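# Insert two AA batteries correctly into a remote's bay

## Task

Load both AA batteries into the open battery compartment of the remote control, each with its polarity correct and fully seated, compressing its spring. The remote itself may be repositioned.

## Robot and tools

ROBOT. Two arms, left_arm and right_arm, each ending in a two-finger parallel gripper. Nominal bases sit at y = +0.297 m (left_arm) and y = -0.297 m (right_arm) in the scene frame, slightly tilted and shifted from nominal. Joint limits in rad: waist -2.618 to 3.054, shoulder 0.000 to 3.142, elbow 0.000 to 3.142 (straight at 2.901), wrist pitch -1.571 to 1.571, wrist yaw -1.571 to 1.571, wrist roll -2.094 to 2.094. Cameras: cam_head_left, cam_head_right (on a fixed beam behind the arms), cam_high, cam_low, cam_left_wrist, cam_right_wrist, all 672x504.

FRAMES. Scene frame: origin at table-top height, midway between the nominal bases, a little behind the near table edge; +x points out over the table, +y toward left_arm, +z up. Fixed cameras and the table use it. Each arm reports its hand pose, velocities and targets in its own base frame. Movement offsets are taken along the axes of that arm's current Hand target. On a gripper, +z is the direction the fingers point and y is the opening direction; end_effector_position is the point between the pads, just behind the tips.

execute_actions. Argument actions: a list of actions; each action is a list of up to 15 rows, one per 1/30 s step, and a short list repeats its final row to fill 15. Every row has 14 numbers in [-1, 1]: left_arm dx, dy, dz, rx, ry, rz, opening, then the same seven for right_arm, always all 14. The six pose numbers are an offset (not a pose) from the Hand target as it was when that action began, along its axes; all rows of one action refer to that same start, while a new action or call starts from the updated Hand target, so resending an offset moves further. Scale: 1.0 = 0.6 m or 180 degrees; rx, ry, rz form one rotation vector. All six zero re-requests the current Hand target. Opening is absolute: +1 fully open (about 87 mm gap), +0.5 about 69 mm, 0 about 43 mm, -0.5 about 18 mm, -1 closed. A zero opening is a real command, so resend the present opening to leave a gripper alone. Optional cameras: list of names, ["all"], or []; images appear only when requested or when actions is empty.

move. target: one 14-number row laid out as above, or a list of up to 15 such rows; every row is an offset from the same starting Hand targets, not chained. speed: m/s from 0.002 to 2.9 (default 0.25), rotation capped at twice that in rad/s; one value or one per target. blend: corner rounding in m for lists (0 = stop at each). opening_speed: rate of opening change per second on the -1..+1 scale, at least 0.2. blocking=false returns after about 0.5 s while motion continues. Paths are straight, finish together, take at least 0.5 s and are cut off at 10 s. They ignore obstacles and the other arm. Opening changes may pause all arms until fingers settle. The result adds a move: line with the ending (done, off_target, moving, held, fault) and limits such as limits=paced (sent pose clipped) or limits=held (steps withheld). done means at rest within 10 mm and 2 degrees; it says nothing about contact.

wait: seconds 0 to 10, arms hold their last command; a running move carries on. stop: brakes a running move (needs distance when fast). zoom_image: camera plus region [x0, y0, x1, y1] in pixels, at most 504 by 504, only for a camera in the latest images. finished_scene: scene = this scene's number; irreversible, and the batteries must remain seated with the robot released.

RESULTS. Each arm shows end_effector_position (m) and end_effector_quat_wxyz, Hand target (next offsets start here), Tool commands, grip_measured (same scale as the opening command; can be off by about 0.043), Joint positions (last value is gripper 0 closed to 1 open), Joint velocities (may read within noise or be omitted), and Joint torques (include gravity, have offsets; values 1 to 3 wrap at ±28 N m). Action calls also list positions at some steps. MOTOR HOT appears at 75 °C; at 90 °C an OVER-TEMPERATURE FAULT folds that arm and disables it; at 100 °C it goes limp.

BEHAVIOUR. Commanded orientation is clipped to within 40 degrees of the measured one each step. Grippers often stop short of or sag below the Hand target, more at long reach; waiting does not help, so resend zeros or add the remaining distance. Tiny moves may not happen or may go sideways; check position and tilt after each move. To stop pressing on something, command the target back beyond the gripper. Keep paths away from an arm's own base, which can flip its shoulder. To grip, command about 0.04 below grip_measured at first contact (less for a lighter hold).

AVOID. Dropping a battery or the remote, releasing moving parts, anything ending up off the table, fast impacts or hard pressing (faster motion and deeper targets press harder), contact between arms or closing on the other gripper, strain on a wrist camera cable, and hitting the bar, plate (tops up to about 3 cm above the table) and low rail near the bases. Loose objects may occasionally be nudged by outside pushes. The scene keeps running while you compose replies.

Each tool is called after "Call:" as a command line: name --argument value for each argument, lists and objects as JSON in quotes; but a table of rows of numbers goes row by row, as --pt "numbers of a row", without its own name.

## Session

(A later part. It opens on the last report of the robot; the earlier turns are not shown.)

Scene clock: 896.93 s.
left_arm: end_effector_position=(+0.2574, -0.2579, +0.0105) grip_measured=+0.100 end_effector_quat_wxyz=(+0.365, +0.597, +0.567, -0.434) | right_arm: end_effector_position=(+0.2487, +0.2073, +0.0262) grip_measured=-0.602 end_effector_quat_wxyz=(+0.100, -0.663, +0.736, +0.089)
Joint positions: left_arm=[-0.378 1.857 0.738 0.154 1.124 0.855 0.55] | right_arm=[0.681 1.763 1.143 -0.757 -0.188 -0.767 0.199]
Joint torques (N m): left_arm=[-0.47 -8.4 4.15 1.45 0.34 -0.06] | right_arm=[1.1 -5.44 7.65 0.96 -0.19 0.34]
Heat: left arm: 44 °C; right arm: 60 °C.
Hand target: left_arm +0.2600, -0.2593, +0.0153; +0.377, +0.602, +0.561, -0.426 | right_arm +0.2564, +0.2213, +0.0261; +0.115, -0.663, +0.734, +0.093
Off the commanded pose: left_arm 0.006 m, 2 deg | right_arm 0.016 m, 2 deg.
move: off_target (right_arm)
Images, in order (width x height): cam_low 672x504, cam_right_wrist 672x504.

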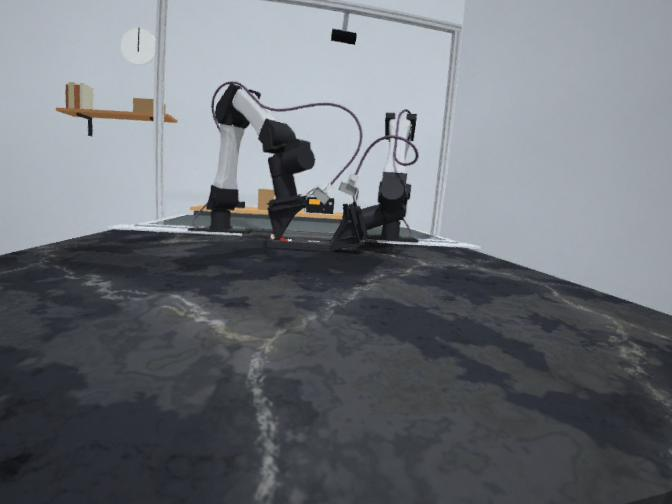

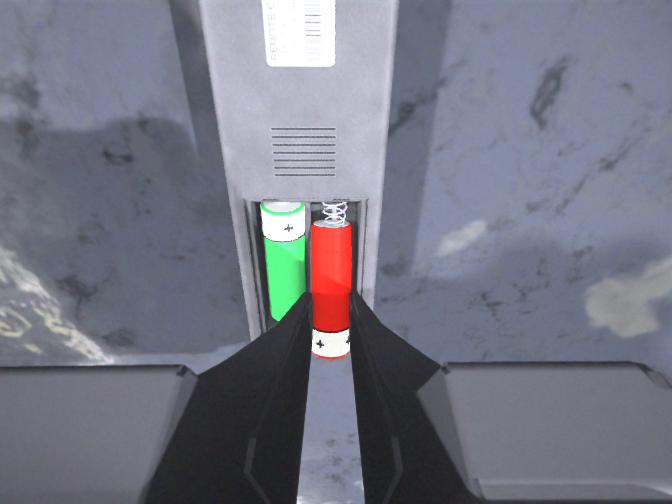

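Call:
move --target '[0,0,0,0,0,0,0.03,-0.0191,-0.004,0.0035,0,0,0,-0.69]' --speed 0.05 --cameras '["cam_right_wrist"]'

Call:
zoom_image --camera "cam_right_wrist" --region '[260, 180, 420, 370]'

Scene clock: 903.27 s.
left_arm: end_effector_position=(+0.2575, -0.2579, +0.0105) grip_measured=+0.100 end_effector_quat_wxyz=(+0.365, +0.597, +0.567, -0.434) | right_arm: end_effector_position=(+0.2502, +0.2100, +0.0258) grip_measured=-0.602 end_effector_quat_wxyz=(+0.088, -0.661, +0.740, +0.080)
Joint positions: left_arm=[-0.378 1.857 0.738 0.154 1.123 0.855 0.55] | right_arm=[0.695 1.795 1.182 -0.786 -0.166 -0.749 0.199]
Joint torques (N m): left_arm=[-0.5 -8.4 4.12 1.46 0.34 -0.06] | right_arm=[1.58 -5.85 8.24 1.11 -0.38 0.31]
Heat: left arm: 44 °C; right arm: 58 °C.
Hand target: left_arm +0.2599, -0.2593, +0.0153; +0.377, +0.602, +0.561, -0.426 | right_arm +0.2599, +0.2325, +0.0274; +0.115, -0.663, +0.733, +0.093
Off the commanded pose: left_arm 0.006 m, 2 deg | right_arm 0.025 m, 4 deg.
move: off_target (right_arm)
Images, in order (width x height): cam_right_wrist 672x504.

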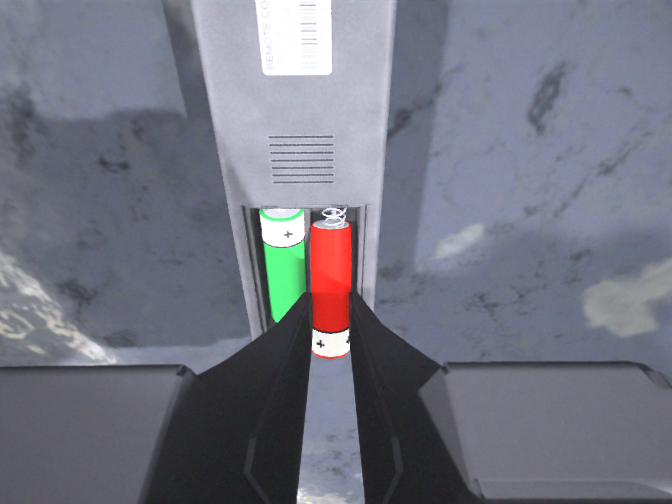

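Scaled by 2.653.

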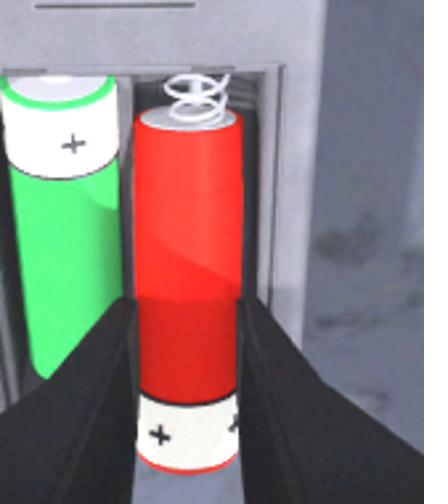

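Call:
move --target '[0,0,0,0,0,0,0.03,-0.0191,0,0.0058,0,0,0,-0.69]' --speed 0.05 --cameras '["cam_right_wrist","cam_low"]'

Call:
zoom_image --camera "cam_right_wrist" --region '[260, 180, 420, 370]'

Call:
zoom_image --camera "cam_low" --region '[250, 190, 350, 260]'

Scene clock: 909.93 s.
left_arm: end_effector_position=(+0.2581, -0.2566, +0.0103) grip_measured=+0.100 end_effector_quat_wxyz=(+0.366, +0.595, +0.569, -0.434) | right_arm: end_effector_position=(+0.2512, +0.2130, +0.0261) grip_measured=-0.602 end_effector_quat_wxyz=(+0.079, -0.662, +0.742, +0.074)
Joint positions: left_arm=[-0.374 1.857 0.736 0.154 1.124 0.855 0.55] | right_arm=[0.707 1.819 1.214 -0.809 -0.151 -0.737 0.199]
Joint torques (N m): left_arm=[-0.95 -8.39 4.25 1.44 0.33 -0.06] | right_arm=[2.66 -5.71 8.64 1.24 -0.51 0.46]
Heat: left arm: 44 °C; right arm: 57 °C.
Hand target: left_arm +0.2598, -0.2593, +0.0152; +0.377, +0.602, +0.561, -0.426 | right_arm +0.2611, +0.2444, +0.0275; +0.115, -0.663, +0.734, +0.093
Off the commanded pose: left_arm 0.006 m, 2 deg | right_arm 0.033 m, 5 deg.
move: off_target (right_arm)
Images, in order (width x height): cam_low 672x504, cam_right_wrist 672x504.

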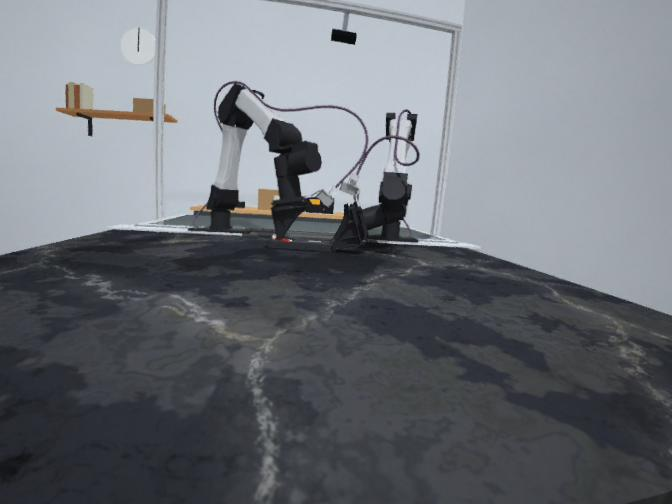

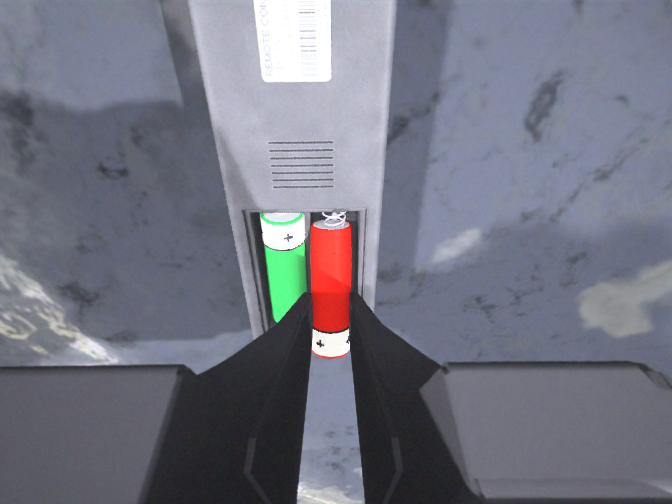

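Scaled by 2.653.

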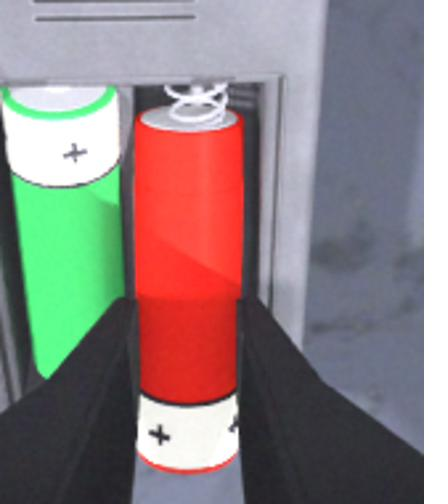

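Scaled by 5.040.

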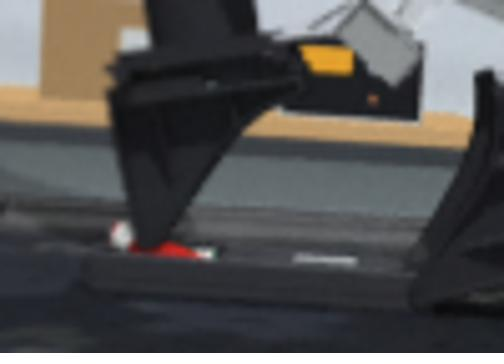

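Call:
move --target '[0,0,0,0,0,0,0.03,-0.003,0,0.0074,0,-0.085,0,-0.69]' --speed 0.05 --cameras '["cam_right_wrist","cam_low"]'

Call:
zoom_image --camera "cam_right_wrist" --region '[260, 180, 420, 370]'

Call:
zoom_image --camera "cam_low" --region '[250, 190, 350, 260]'

Scene clock: 925.23 s.
left_arm: end_effector_position=(+0.2581, -0.2566, +0.0103) grip_measured=+0.100 end_effector_quat_wxyz=(+0.366, +0.595, +0.569, -0.434) | right_arm: end_effector_position=(+0.2515, +0.2144, +0.0218) grip_measured=-0.603 end_effector_quat_wxyz=(+0.152, -0.638, +0.743, +0.137)
Joint positions: left_arm=[-0.374 1.857 0.736 0.154 1.124 0.855 0.55] | right_arm=[0.633 1.713 1.045 -0.61 -0.294 -0.742 0.199]
Joint torques (N m): left_arm=[-0.94 -8.35 4.23 1.45 0.34 -0.05] | right_arm=[0.83 -7.16 4.48 2.24 -1.28 0.04]
Heat: left arm: 44 °C; right arm: 55 °C.
Hand target: left_arm +0.2598, -0.2593, +0.0151; +0.377, +0.602, +0.561, -0.426 | right_arm +0.2614, +0.2474, +0.0237; +0.212, -0.645, +0.712, +0.181
Off the commanded pose: left_arm 0.006 m, 2 deg | right_arm 0.035 m, 9 deg.
move: off_target (right_arm)
Images, in order (width x height): cam_low 672x504, cam_right_wrist 672x504.

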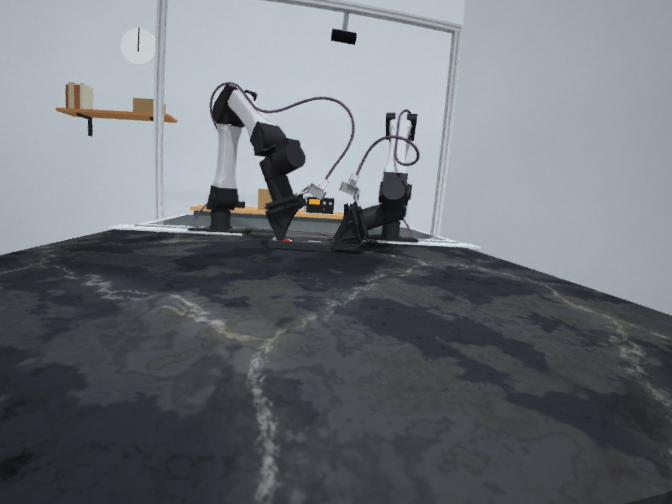

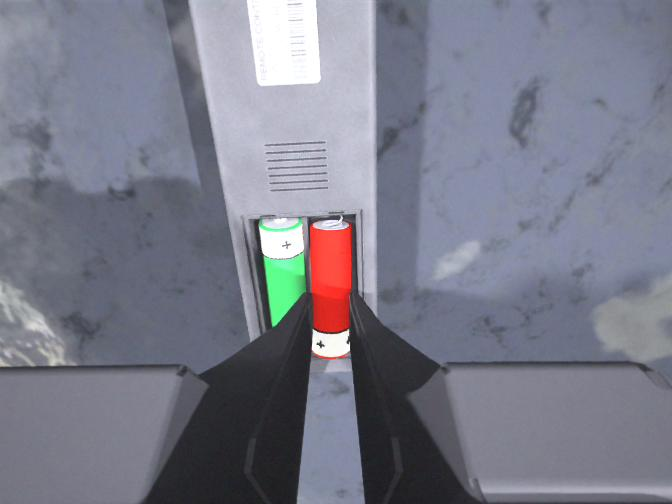

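Scaled by 2.653.

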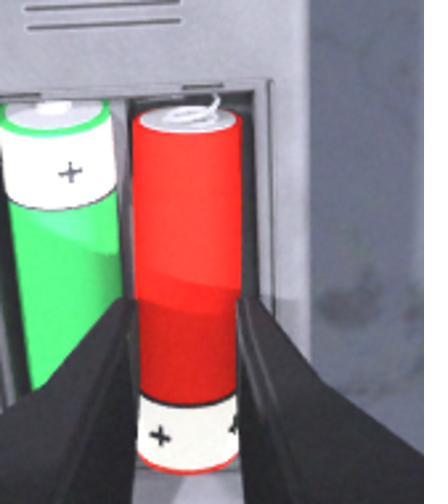

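Scaled by 5.040.

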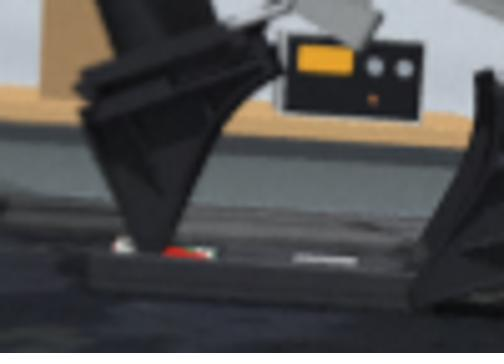

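Call:
move --target '[0,0,0,0,0,0,0.03,0,0,0.012,0,-0.08,0,-0.69]' --speed 0.05 --cameras '["cam_right_wrist","cam_low"]'

Call:
zoom_image --camera "cam_right_wrist" --region '[260, 200, 420, 390]'

Call:
zoom_image --camera "cam_low" --region '[250, 190, 350, 260]'

Scene clock: 942.47 s.
left_arm: end_effector_position=(+0.2657, -0.2503, +0.0105) grip_measured=+0.100 end_effector_quat_wxyz=(+0.371, +0.588, +0.581, -0.423) | right_arm: end_effector_position=(+0.2642, +0.2197, +0.0223) grip_measured=-0.602 end_effector_quat_wxyz=(+0.266, -0.609, +0.716, +0.211)
Joint positions: left_arm=[-0.354 1.849 0.736 0.154 1.105 0.845 0.55] | right_arm=[0.519 1.617 0.843 -0.298 -0.504 -0.76 0.199]
Joint torques (N m): left_arm=[-2.73 -7.73 4.25 1.45 0.55 0.06] | right_arm=[2.58 -2.71 3.84 2.53 -1.46 0.27]
Heat: left arm: 45 °C; right arm: 54 °C.
Hand target: left_arm +0.2598, -0.2593, +0.0152; +0.377, +0.602, +0.561, -0.426 | right_arm +0.2620, +0.2512, +0.0175; +0.299, -0.617, +0.680, +0.260
Off the commanded pose: left_arm 0.012 m, 3 deg | right_arm 0.032 m, 8 deg.
move: off_target (left_arm, right_arm)
Images, in order (width x height): cam_low 672x504, cam_right_wrist 672x504.

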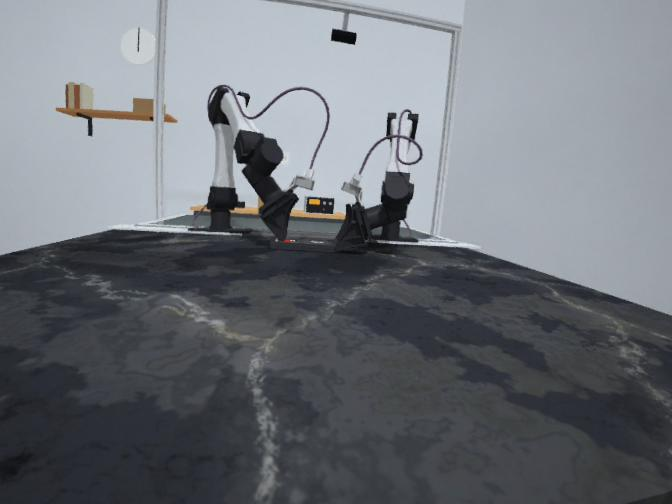

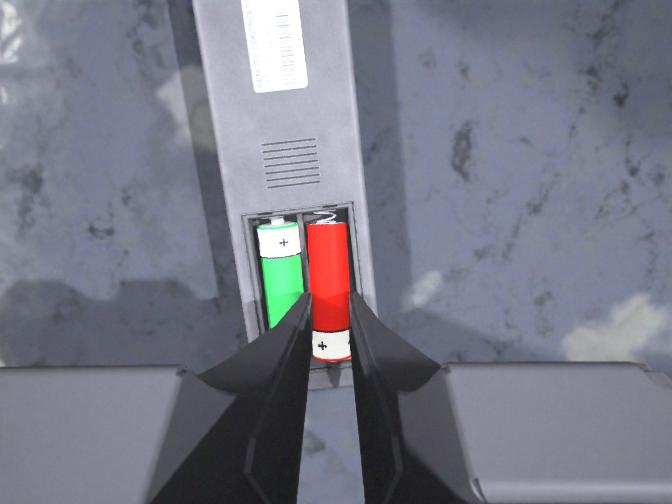

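Scaled by 2.653.

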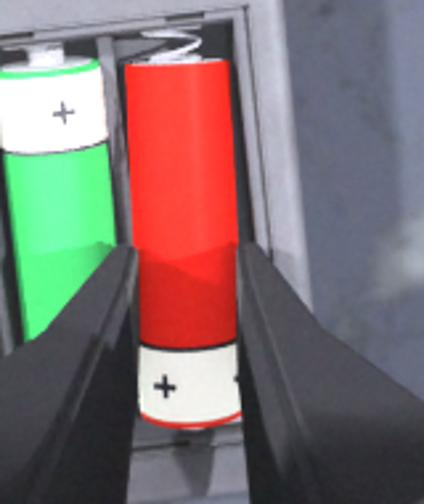

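Scaled by 5.040.

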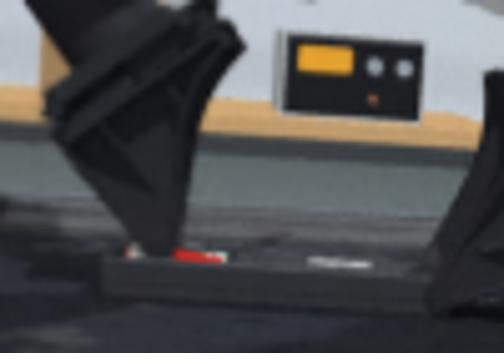

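Call:
move --target '[0,0,0,0,0,0,0.03,0.0182,0,0.0171,0,0,0,-0.69]' --speed 0.05 --cameras '["cam_right_wrist","cam_low"]'

Call:
zoom_image --camera "cam_right_wrist" --region '[260, 200, 420, 390]'

Call:
zoom_image --camera "cam_low" --region '[250, 190, 350, 260]'

Scene clock: 950.53 s.
left_arm: end_effector_position=(+0.2693, -0.2472, +0.0105) grip_measured=+0.100 end_effector_quat_wxyz=(+0.373, +0.585, +0.587, -0.417) | right_arm: end_effector_position=(+0.2701, +0.2230, +0.0212) grip_measured=-0.600 end_effector_quat_wxyz=(+0.288, -0.609, +0.708, +0.211)
Joint positions: left_arm=[-0.345 1.844 0.736 0.154 1.094 0.84 0.55] | right_arm=[0.514 1.618 0.818 -0.227 -0.514 -0.761 0.2]
Joint torques (N m): left_arm=[-3.55 -7.41 4.21 1.46 0.67 0.12] | right_arm=[2.95 0.43 3.29 2.55 -1.34 0.29]
Heat: left arm: 44 °C; right arm: 52 °C.
Hand target: left_arm +0.2598, -0.2593, +0.0152; +0.377, +0.602, +0.561, -0.426 | right_arm +0.2622, +0.2512, +0.0026; +0.299, -0.617, +0.680, +0.260
Off the commanded pose: left_arm 0.016 m, 4 deg | right_arm 0.035 m, 7 deg.
move: off_target (left_arm, right_arm)
Images, in order (width x height): cam_low 672x504, cam_right_wrist 672x504.

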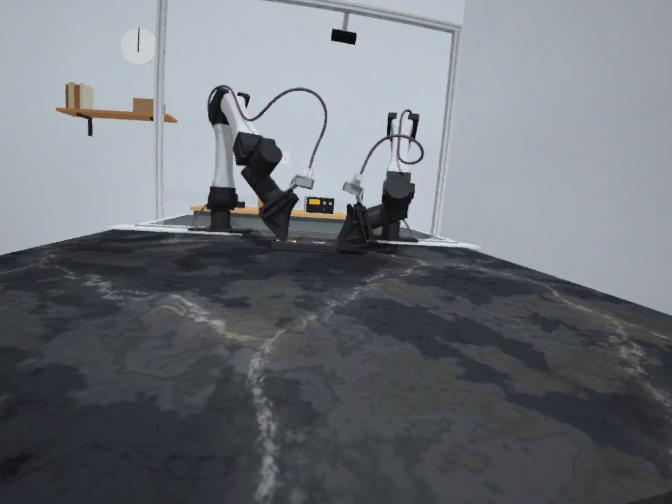

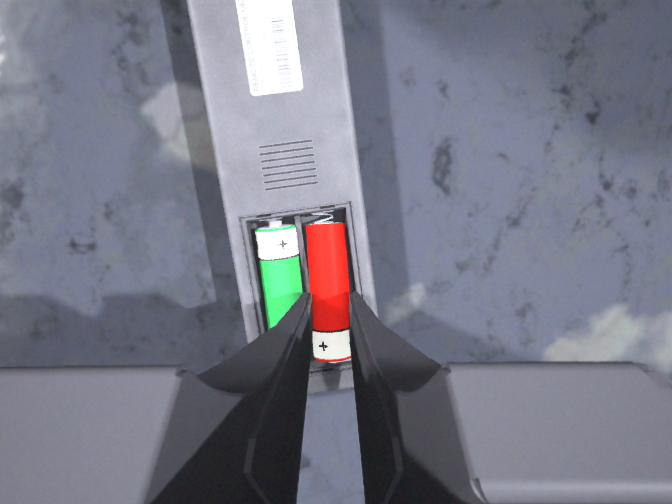

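Scaled by 2.653.

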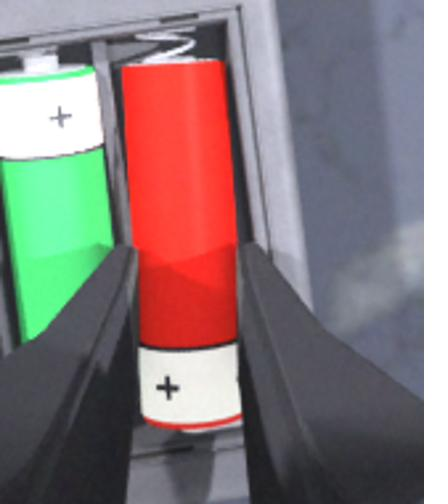

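Scaled by 5.040.

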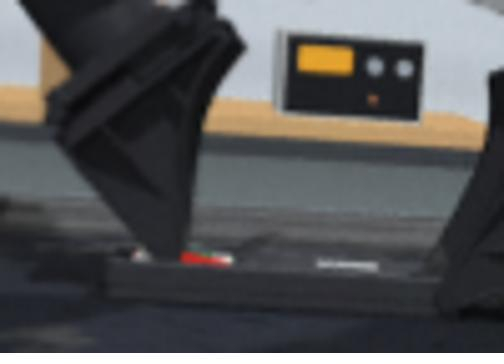

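Call:
move --target '[0,0,0,0,0,0,0.03,0.0057,-0.0143,-0.0447,0,0.03,0,-0.69]' --speed 0.05

Call:
move --target '[0,0,0,0,0,0,0.03,0,0,0,0,0,0,-0.45]' --speed 0.05 --opening_speed 0.3 --cameras '["cam_right_wrist","cam_low"]'

Call:
zoom_image --camera "cam_right_wrist" --region '[240, 200, 400, 390]'

Call:
zoom_image --camera "cam_low" --region '[250, 190, 350, 260]'

Scene clock: 962.20 s.
left_arm: end_effector_position=(+0.2690, -0.2474, +0.0105) grip_measured=+0.100 end_effector_quat_wxyz=(+0.372, +0.585, +0.588, -0.417) | right_arm: end_effector_position=(+0.2704, +0.2210, +0.0223) grip_measured=-0.601 end_effector_quat_wxyz=(+0.273, -0.623, +0.702, +0.213)
Joint positions: left_arm=[-0.346 1.844 0.736 0.154 1.093 0.839 0.55] | right_arm=[0.507 1.636 0.858 -0.294 -0.525 -0.808 0.2]
Joint torques (N m): left_arm=[-3.41 -7.41 4.23 1.45 0.67 0.14] | right_arm=[0.34 -3.44 6.98 1.11 -0.68 0.05]
Heat: left arm: 44 °C; right arm: 50 °C.
Hand target: left_arm +0.2598, -0.2593, +0.0152; +0.377, +0.602, +0.561, -0.426 | right_arm +0.2683, +0.2285, +0.0186; +0.267, -0.629, +0.693, +0.231
Off the commanded pose: left_arm 0.016 m, 4 deg | right_arm 0.009 m, 2 deg.
move: off_target (left_arm)

Scene clock: 963.20 s.
left_arm: end_effector_position=(+0.2689, -0.2476, +0.0104) grip_measured=+0.100 end_effector_quat_wxyz=(+0.372, +0.585, +0.588, -0.417) | right_arm: end_effector_position=(+0.2702, +0.2209, +0.0222) grip_measured=-0.569 end_effector_quat_wxyz=(+0.273, -0.623, +0.701, +0.213)
Joint positions: left_arm=[-0.346 1.844 0.736 0.154 1.093 0.838 0.55] | right_arm=[0.507 1.636 0.858 -0.295 -0.525 -0.809 0.216]
Joint torques (N m): left_arm=[-3.38 -7.41 4.22 1.46 0.67 0.14] | right_arm=[0.34 -3.44 6.98 1.11 -0.68 0.07]
Heat: left arm: 44 °C; right arm: 50 °C.
Hand target: left_arm +0.2598, -0.2593, +0.0152; +0.377, +0.602, +0.561, -0.426 | right_arm +0.2683, +0.2285, +0.0186; +0.267, -0.629, +0.693, +0.231
Off the commanded pose: left_arm 0.016 m, 4 deg | right_arm 0.009 m, 2 deg.
move: off_target (left_arm)
Images, in order (width x height): cam_low 672x504, cam_right_wrist 672x504.

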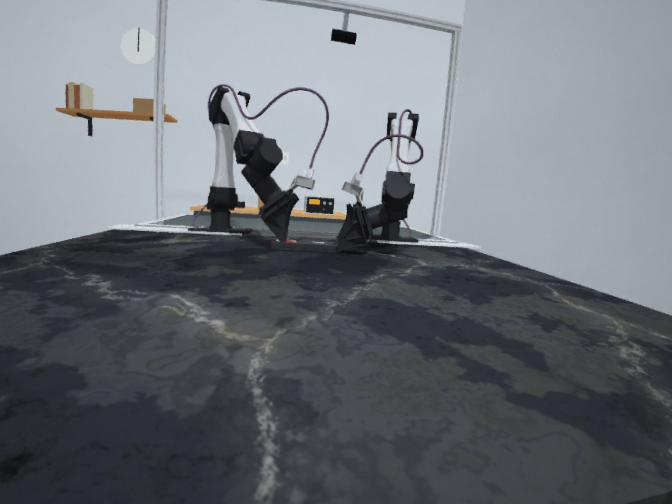

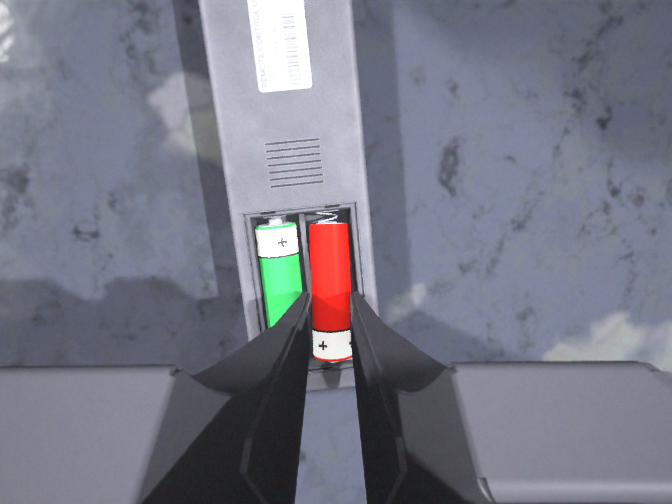

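Scaled by 2.653.

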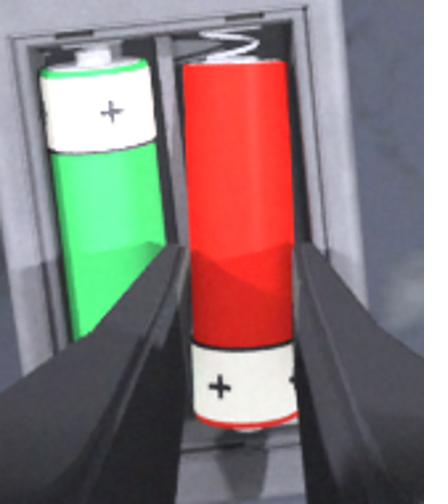

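Scaled by 5.040.

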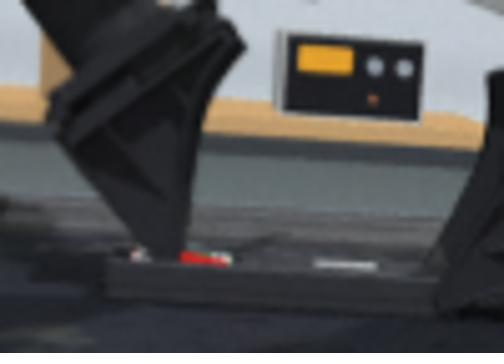

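Call:
move --target '[0,0,0,0,0,0,0.03,-0.044,0,-0.0502,0,0,0,-0.57]' --speed 0.06 --cameras '["cam_right_wrist","cam_low"]'

Call:
zoom_image --camera "cam_right_wrist" --region '[240, 180, 400, 370]'

Call:
zoom_image --camera "cam_low" --region '[250, 190, 350, 260]'

Scene clock: 970.40 s.
left_arm: end_effector_position=(+0.2611, -0.2559, +0.0107) grip_measured=+0.100 end_effector_quat_wxyz=(+0.366, +0.595, +0.577, -0.423) | right_arm: end_effector_position=(+0.2581, +0.2171, +0.0361) grip_measured=-0.570 end_effector_quat_wxyz=(+0.234, -0.620, +0.713, +0.229)
Joint positions: left_arm=[-0.377 1.844 0.736 0.154 1.095 0.84 0.55] | right_arm=[0.507 1.625 0.936 -0.471 -0.54 -0.81 0.215]
Joint torques (N m): left_arm=[-0.61 -7.35 4.25 1.47 0.64 0.1] | right_arm=[0.44 -9.85 8.31 0.99 -0.51 0.06]
Heat: left arm: 44 °C; right arm: 49 °C.
Hand target: left_arm +0.2598, -0.2593, +0.0152; +0.377, +0.602, +0.561, -0.426 | right_arm +0.2677, +0.2286, +0.0588; +0.267, -0.629, +0.693, +0.231
Off the commanded pose: left_arm 0.006 m, 2 deg | right_arm 0.027 m, 5 deg.
move: off_target (right_arm)
Images, in order (width x height): cam_low 672x504, cam_right_wrist 672x504.

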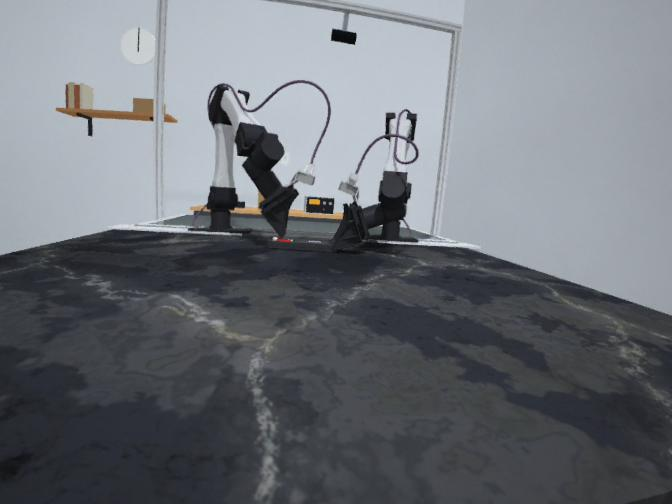

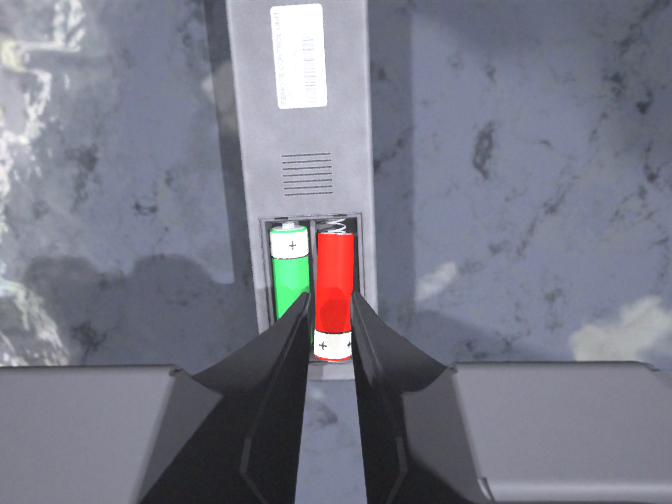

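Scaled by 2.653.

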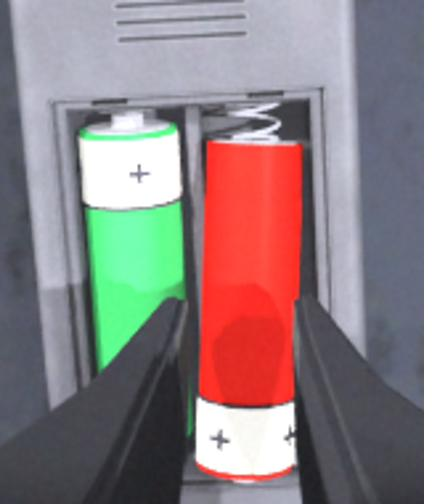

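Scaled by 5.040.

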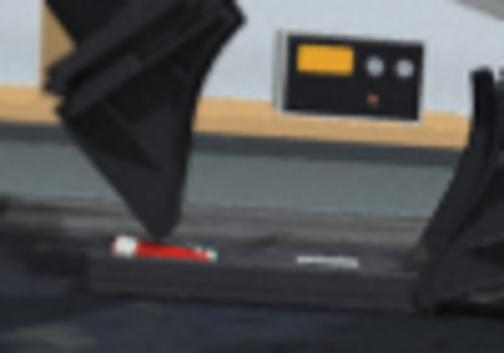

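Call:
move --target '[0,0,0,0,0,0,0.03,0,0,0,0,0,0,-0.4]' --speed 0.06 --opening_speed 0.4

Call:
move --target '[0,0,0,0,0,0,0.03,-0.022,0,-0.025,0,0.055,0,-0.4]' --speed 0.06

Call:
move --target '[0,0,0,0,0,0,0.03,0,0,0,0,0,0,-1]' --speed 0.06 --cameras '["cam_right_wrist","cam_low"]'

Call:
zoom_image --camera "cam_right_wrist" --region '[240, 180, 400, 370]'

Call:
zoom_image --camera "cam_low" --region '[250, 190, 350, 260]'

Scene clock: 979.87 s.
left_arm: end_effector_position=(+0.2611, -0.2559, +0.0107) grip_measured=+0.100 end_effector_quat_wxyz=(+0.366, +0.595, +0.577, -0.423) | right_arm: end_effector_position=(+0.2580, +0.2171, +0.0361) grip_measured=-0.400 end_effector_quat_wxyz=(+0.233, -0.620, +0.713, +0.229)
Joint positions: left_arm=[-0.377 1.844 0.736 0.154 1.095 0.84 0.55] | right_arm=[0.507 1.625 0.936 -0.471 -0.54 -0.81 0.3]
Joint torques (N m): left_arm=[-0.61 -7.38 4.29 1.47 0.63 0.11] | right_arm=[0.5 -9.85 8.32 1.01 -0.51 0.06]
Heat: left arm: 44 °C; right arm: 51 °C.
Hand target: left_arm +0.2598, -0.2593, +0.0152; +0.377, +0.602, +0.561, -0.426 | right_arm +0.2677, +0.2285, +0.0587; +0.267, -0.629, +0.693, +0.231
Off the commanded pose: left_arm 0.006 m, 2 deg | right_arm 0.027 m, 5 deg.
move: off_target (right_arm)

Scene clock: 981.93 s.
left_arm: end_effector_position=(+0.2611, -0.2559, +0.0107) grip_measured=+0.100 end_effector_quat_wxyz=(+0.366, +0.595, +0.577, -0.423) | right_arm: end_effector_position=(+0.2601, +0.2207, +0.0722) grip_measured=-0.400 end_effector_quat_wxyz=(+0.197, -0.645, +0.717, +0.177)
Joint positions: left_arm=[-0.377 1.844 0.736 0.154 1.095 0.84 0.55] | right_arm=[0.581 1.625 1.13 -0.716 -0.407 -0.81 0.3]
Joint torques (N m): left_arm=[-0.61 -7.42 4.3 1.47 0.64 0.1] | right_arm=[0.7 -5.57 8.75 0.99 -0.17 0.25]
Heat: left arm: 44 °C; right arm: 51 °C.
Hand target: left_arm +0.2598, -0.2593, +0.0152; +0.377, +0.602, +0.561, -0.426 | right_arm +0.2672, +0.2287, +0.0787; +0.206, -0.647, +0.713, +0.176
Off the commanded pose: left_arm 0.006 m, 2 deg | right_arm 0.013 m, 1 deg.
move: off_target (right_arm)

Scene clock: 982.43 s.
left_arm: end_effector_position=(+0.2611, -0.2559, +0.0107) grip_measured=+0.100 end_effector_quat_wxyz=(+0.366, +0.595, +0.577, -0.423) | right_arm: end_effector_position=(+0.2600, +0.2206, +0.0722) grip_measured=-0.982 end_effector_quat_wxyz=(+0.196, -0.645, +0.717, +0.177)
Joint positions: left_arm=[-0.377 1.844 0.736 0.154 1.095 0.84 0.55] | right_arm=[0.581 1.625 1.13 -0.717 -0.406 -0.81 0.009]
Joint torques (N m): left_arm=[-0.59 -7.36 4.29 1.47 0.63 0.1] | right_arm=[0.7 -5.56 8.7 0.94 -0.18 0.25]
Heat: left arm: 44 °C; right arm: 51 °C.
Hand target: left_arm +0.2598, -0.2593, +0.0152; +0.377, +0.602, +0.561, -0.426 | right_arm +0.2672, +0.2286, +0.0787; +0.206, -0.647, +0.713, +0.176
Off the commanded pose: left_arm 0.006 m, 2 deg | right_arm 0.013 m, 1 deg.
move: off_target (right_arm)
Images, in order (width x height): cam_low 672x504, cam_right_wrist 672x504.

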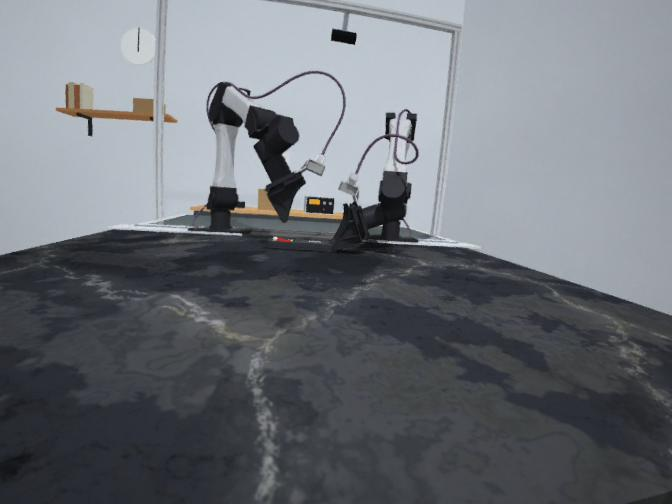

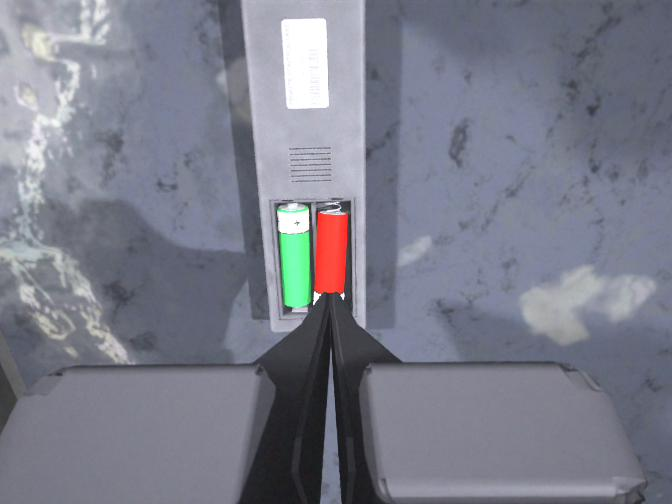

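Scaled by 2.653.

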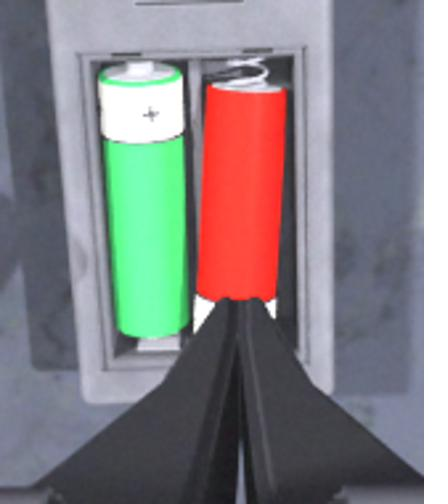

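Scaled by 5.040.

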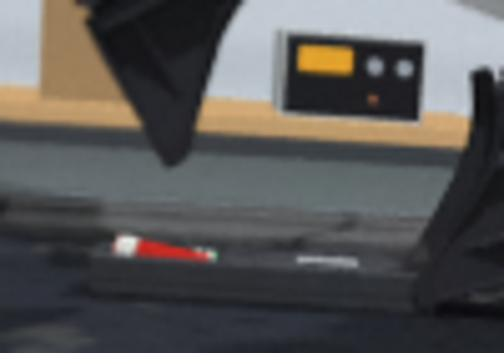

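Call:
move --target '[0,0,0,0,0,0,0.03,0.0775,0.004,0.0225,0,0.06,0,-1]' --speed 0.08 --cameras '["cam_right_wrist","cam_low"]'

Call:
zoom_image --camera "cam_right_wrist" --region '[240, 160, 400, 350]'

Call:
zoom_image --camera "cam_low" --region '[250, 190, 350, 260]'

Scene clock: 998.63 s.
left_arm: end_effector_position=(+0.2611, -0.2559, +0.0107) grip_measured=+0.100 end_effector_quat_wxyz=(+0.366, +0.595, +0.577, -0.423) | right_arm: end_effector_position=(+0.2649, +0.1950, +0.0478) grip_measured=-0.982 end_effector_quat_wxyz=(+0.146, -0.652, +0.735, +0.115)
Joint positions: left_arm=[-0.377 1.844 0.736 0.154 1.095 0.84 0.55] | right_arm=[0.584 1.685 1.13 -0.752 -0.267 -0.831 0.009]
Joint torques (N m): left_arm=[-0.59 -7.35 4.3 1.47 0.63 0.11] | right_arm=[0.91 -6.01 5.55 0.76 -0.1 0.04]
Heat: left arm: 44 °C; right arm: 50 °C.
Hand target: left_arm +0.2598, -0.2593, +0.0152; +0.377, +0.602, +0.561, -0.426 | right_arm +0.2621, +0.1963, +0.0429; +0.138, -0.660, +0.730, +0.114
Off the commanded pose: left_arm 0.006 m, 2 deg | right_arm 0.006 m, 1 deg.
move: done
Images, in order (width x height): cam_low 672x504, cam_right_wrist 672x504.

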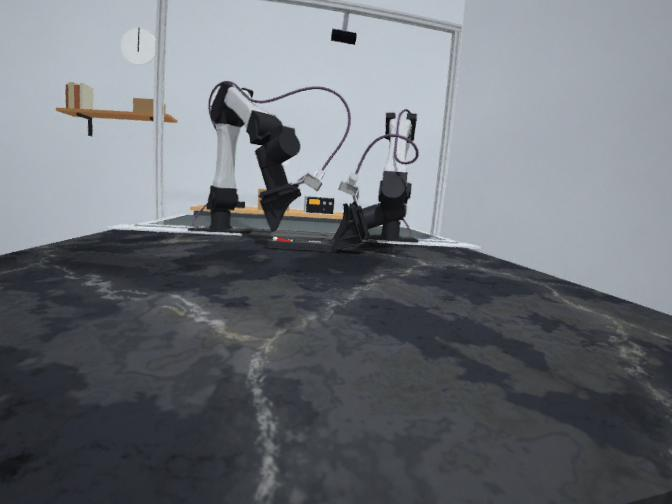

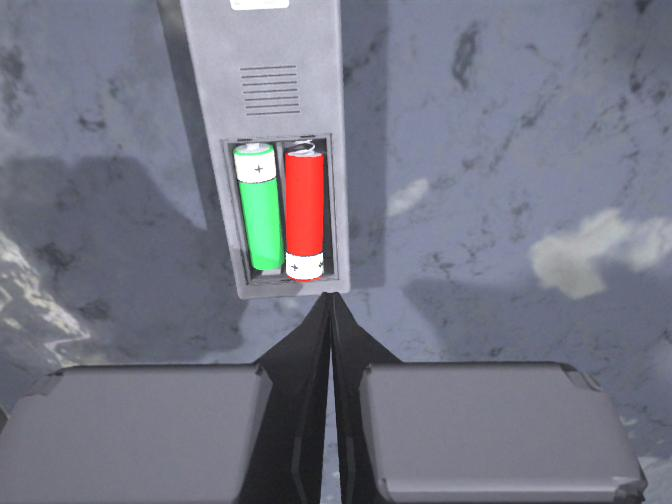

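Scaled by 2.653.

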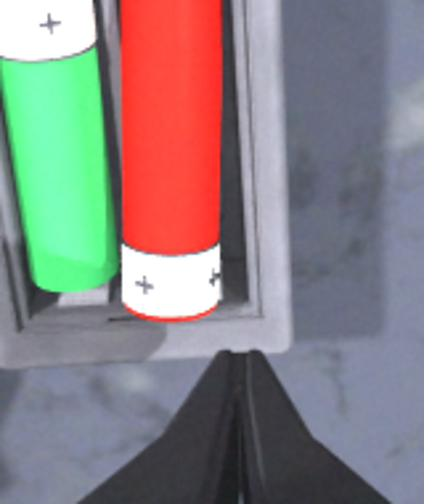

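Scaled by 5.040.

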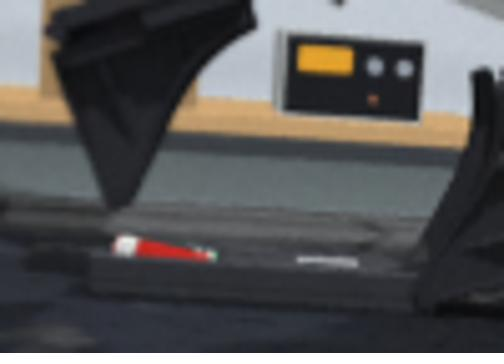

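Call:
move --target '[0,0,0,0,0,0,0.03,0.0049,0.02,0.0124,0,0,0,-1]' --speed 0.06 --cameras '["cam_right_wrist"]'

Call:
zoom_image --camera "cam_right_wrist" --region '[240, 160, 400, 350]'

Scene clock: 1009.27 s.
left_arm: end_effector_position=(+0.2611, -0.2559, +0.0107) grip_measured=+0.100 end_effector_quat_wxyz=(+0.366, +0.595, +0.577, -0.423) | right_arm: end_effector_position=(+0.2466, +0.1921, +0.0320) grip_measured=-0.982 end_effector_quat_wxyz=(+0.122, -0.661, +0.731, +0.117)
Joint positions: left_arm=[-0.377 1.844 0.736 0.154 1.095 0.84 0.55] | right_arm=[0.612 1.685 1.07 -0.737 -0.261 -0.829 0.009]
Joint torques (N m): left_arm=[-0.62 -7.35 4.3 1.47 0.63 0.11] | right_arm=[0.61 -8.09 5.33 1.02 -0.11 0.31]
Heat: left arm: 44 °C; right arm: 50 °C.
Hand target: left_arm +0.2598, -0.2593, +0.0152; +0.377, +0.602, +0.561, -0.426 | right_arm +0.2503, +0.1975, +0.0347; +0.138, -0.660, +0.729, +0.114
Off the commanded pose: left_arm 0.006 m, 2 deg | right_arm 0.007 m, 2 deg.
move: done
Images, in order (width x height): cam_right_wrist 672x504.

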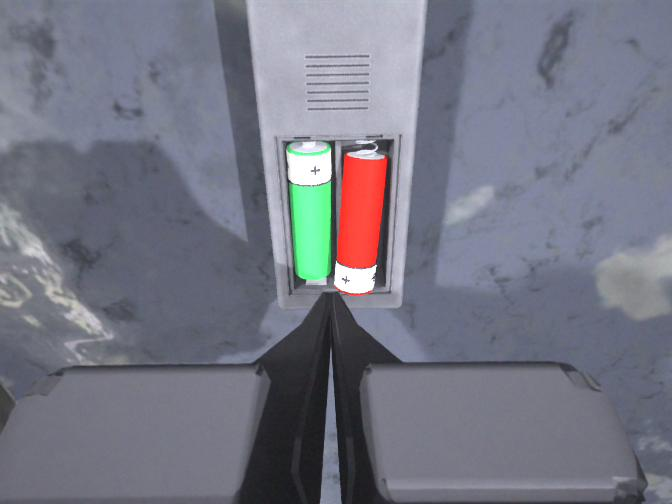

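Scaled by 2.653.

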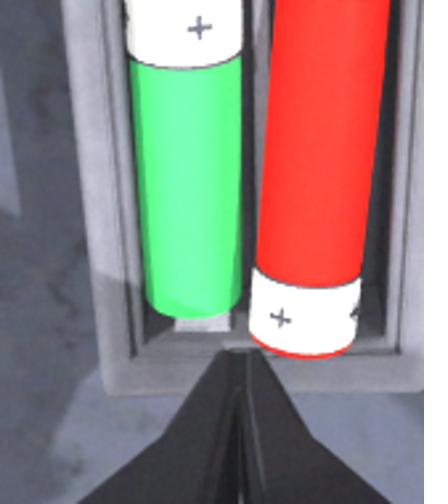

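Call:
move --target '[0,0,0,0,0,0,0.03,-0.0122,-0.015,-0.0311,0,0,0,-1]' --speed 0.06 --cameras '["cam_right_wrist"]'

Call:
zoom_image --camera "cam_right_wrist" --region '[240, 160, 400, 350]'

Scene clock: 1016.83 s.
left_arm: end_effector_position=(+0.2611, -0.2559, +0.0107) grip_measured=+0.100 end_effector_quat_wxyz=(+0.366, +0.595, +0.577, -0.423) | right_arm: end_effector_position=(+0.2471, +0.1923, +0.0424) grip_measured=-0.982 end_effector_quat_wxyz=(+0.116, -0.661, +0.732, +0.117)
Joint positions: left_arm=[-0.377 1.844 0.736 0.154 1.095 0.84 0.55] | right_arm=[0.612 1.685 1.116 -0.796 -0.261 -0.829 0.009]
Joint torques (N m): left_arm=[-0.64 -7.35 4.3 1.47 0.65 0.1] | right_arm=[-1.14 -8.2 8.28 0.64 -0.14 0.11]
Heat: left arm: 44 °C; right arm: 51 °C.
Hand target: left_arm +0.2598, -0.2593, +0.0152; +0.377, +0.602, +0.561, -0.426 | right_arm +0.2589, +0.1968, +0.0549; +0.138, -0.660, +0.729, +0.114
Off the commanded pose: left_arm 0.006 m, 2 deg | right_arm 0.018 m, 3 deg.
move: off_target (right_arm)
Images, in order (width x height): cam_right_wrist 672x504.

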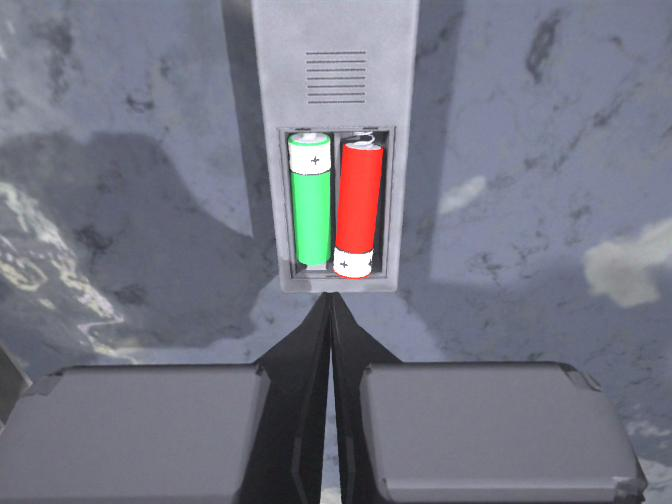

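Scaled by 2.653.

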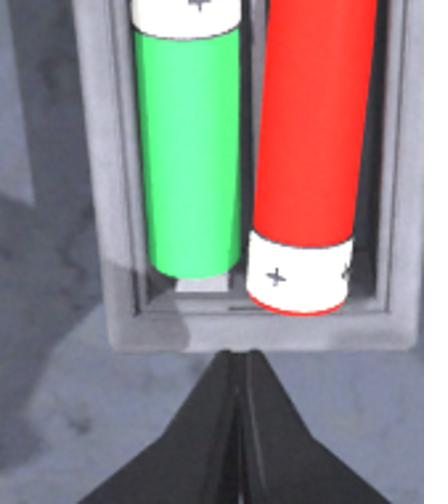

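Call:
move --target '[0,0,0,0,0,0,0.03,0,-0.008,0,0,0,0,-1]' --speed 0.04

Scene clock: 1024.50 s.
left_arm: end_effector_position=(+0.2611, -0.2559, +0.0107) grip_measured=+0.100 end_effector_quat_wxyz=(+0.366, +0.595, +0.577, -0.423) | right_arm: end_effector_position=(+0.2524, +0.1917, +0.0462) grip_measured=-0.982 end_effector_quat_wxyz=(+0.121, -0.658, +0.734, +0.116)
Joint positions: left_arm=[-0.377 1.844 0.736 0.154 1.095 0.84 0.55] | right_arm=[0.601 1.685 1.131 -0.801 -0.261 -0.833 0.009]
Joint torques (N m): left_arm=[-0.64 -7.39 4.27 1.47 0.63 0.1] | right_arm=[-1.06 -6.93 8.38 0.67 -0.17 0.05]
Heat: left arm: 44 °C; right arm: 52 °C.
Hand target: left_arm +0.2598, -0.2593, +0.0152; +0.377, +0.602, +0.561, -0.426 | right_arm +0.2637, +0.1964, +0.0550; +0.138, -0.660, +0.729, +0.114
Off the commanded pose: left_arm 0.006 m, 2 deg | right_arm 0.015 m, 2 deg.
move: off_target (right_arm)

Call:
move --target '[0,0,0,0,0,0,0.03,0.0138,0.0045,0.033,0,0,0,-1]' --speed 0.05 --cameras '["cam_right_wrist","cam_low"]'

Call:
zoom_image --camera "cam_right_wrist" --region '[240, 160, 400, 350]'

Call:
zoom_image --camera "cam_low" --region '[250, 190, 350, 260]'

Scene clock: 1035.53 s.
left_arm: end_effector_position=(+0.2611, -0.2559, +0.0107) grip_measured=+0.100 end_effector_quat_wxyz=(+0.366, +0.595, +0.577, -0.423) | right_arm: end_effector_position=(+0.2559, +0.1940, +0.0372) grip_measured=-0.982 end_effector_quat_wxyz=(+0.131, -0.659, +0.732, +0.115)
Joint positions: left_arm=[-0.377 1.844 0.736 0.154 1.095 0.84 0.55] | right_arm=[0.601 1.695 1.102 -0.743 -0.261 -0.833 0.009]
Joint torques (N m): left_arm=[-0.61 -7.35 4.27 1.47 0.64 0.1] | right_arm=[-0.72 -6.04 5.38 1.04 -0.17 0.08]
Heat: left arm: 44 °C; right arm: 51 °C.
Hand target: left_arm +0.2598, -0.2593, +0.0152; +0.377, +0.602, +0.561, -0.426 | right_arm +0.2613, +0.1958, +0.0335; +0.138, -0.660, +0.729, +0.114
Off the commanded pose: left_arm 0.006 m, 2 deg | right_arm 0.007 m, 1 deg.
move: done
Images, in order (width x height): cam_low 672x504, cam_right_wrist 672x504.

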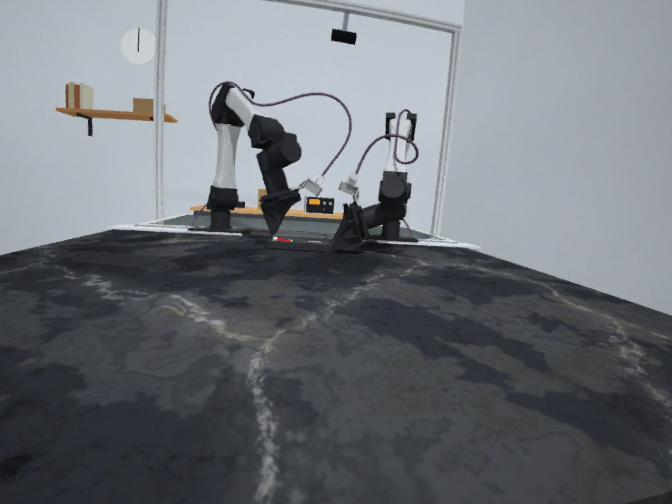

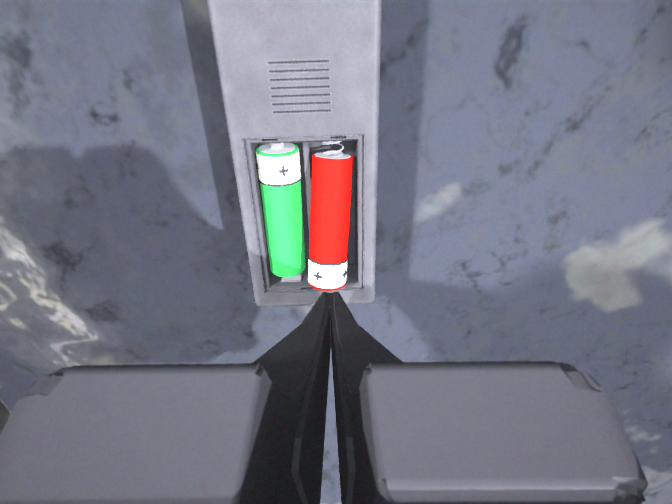

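Scaled by 2.653.

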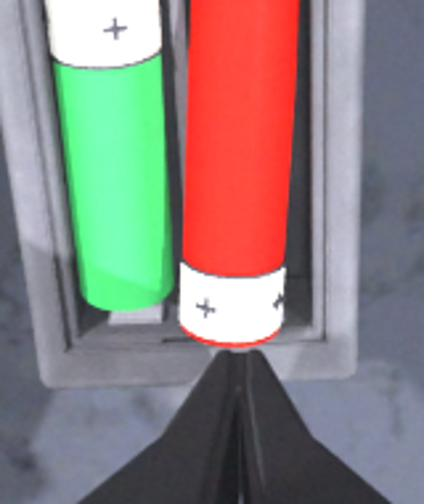

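Scaled by 5.040.

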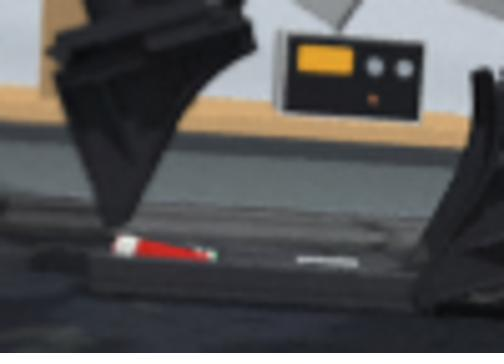

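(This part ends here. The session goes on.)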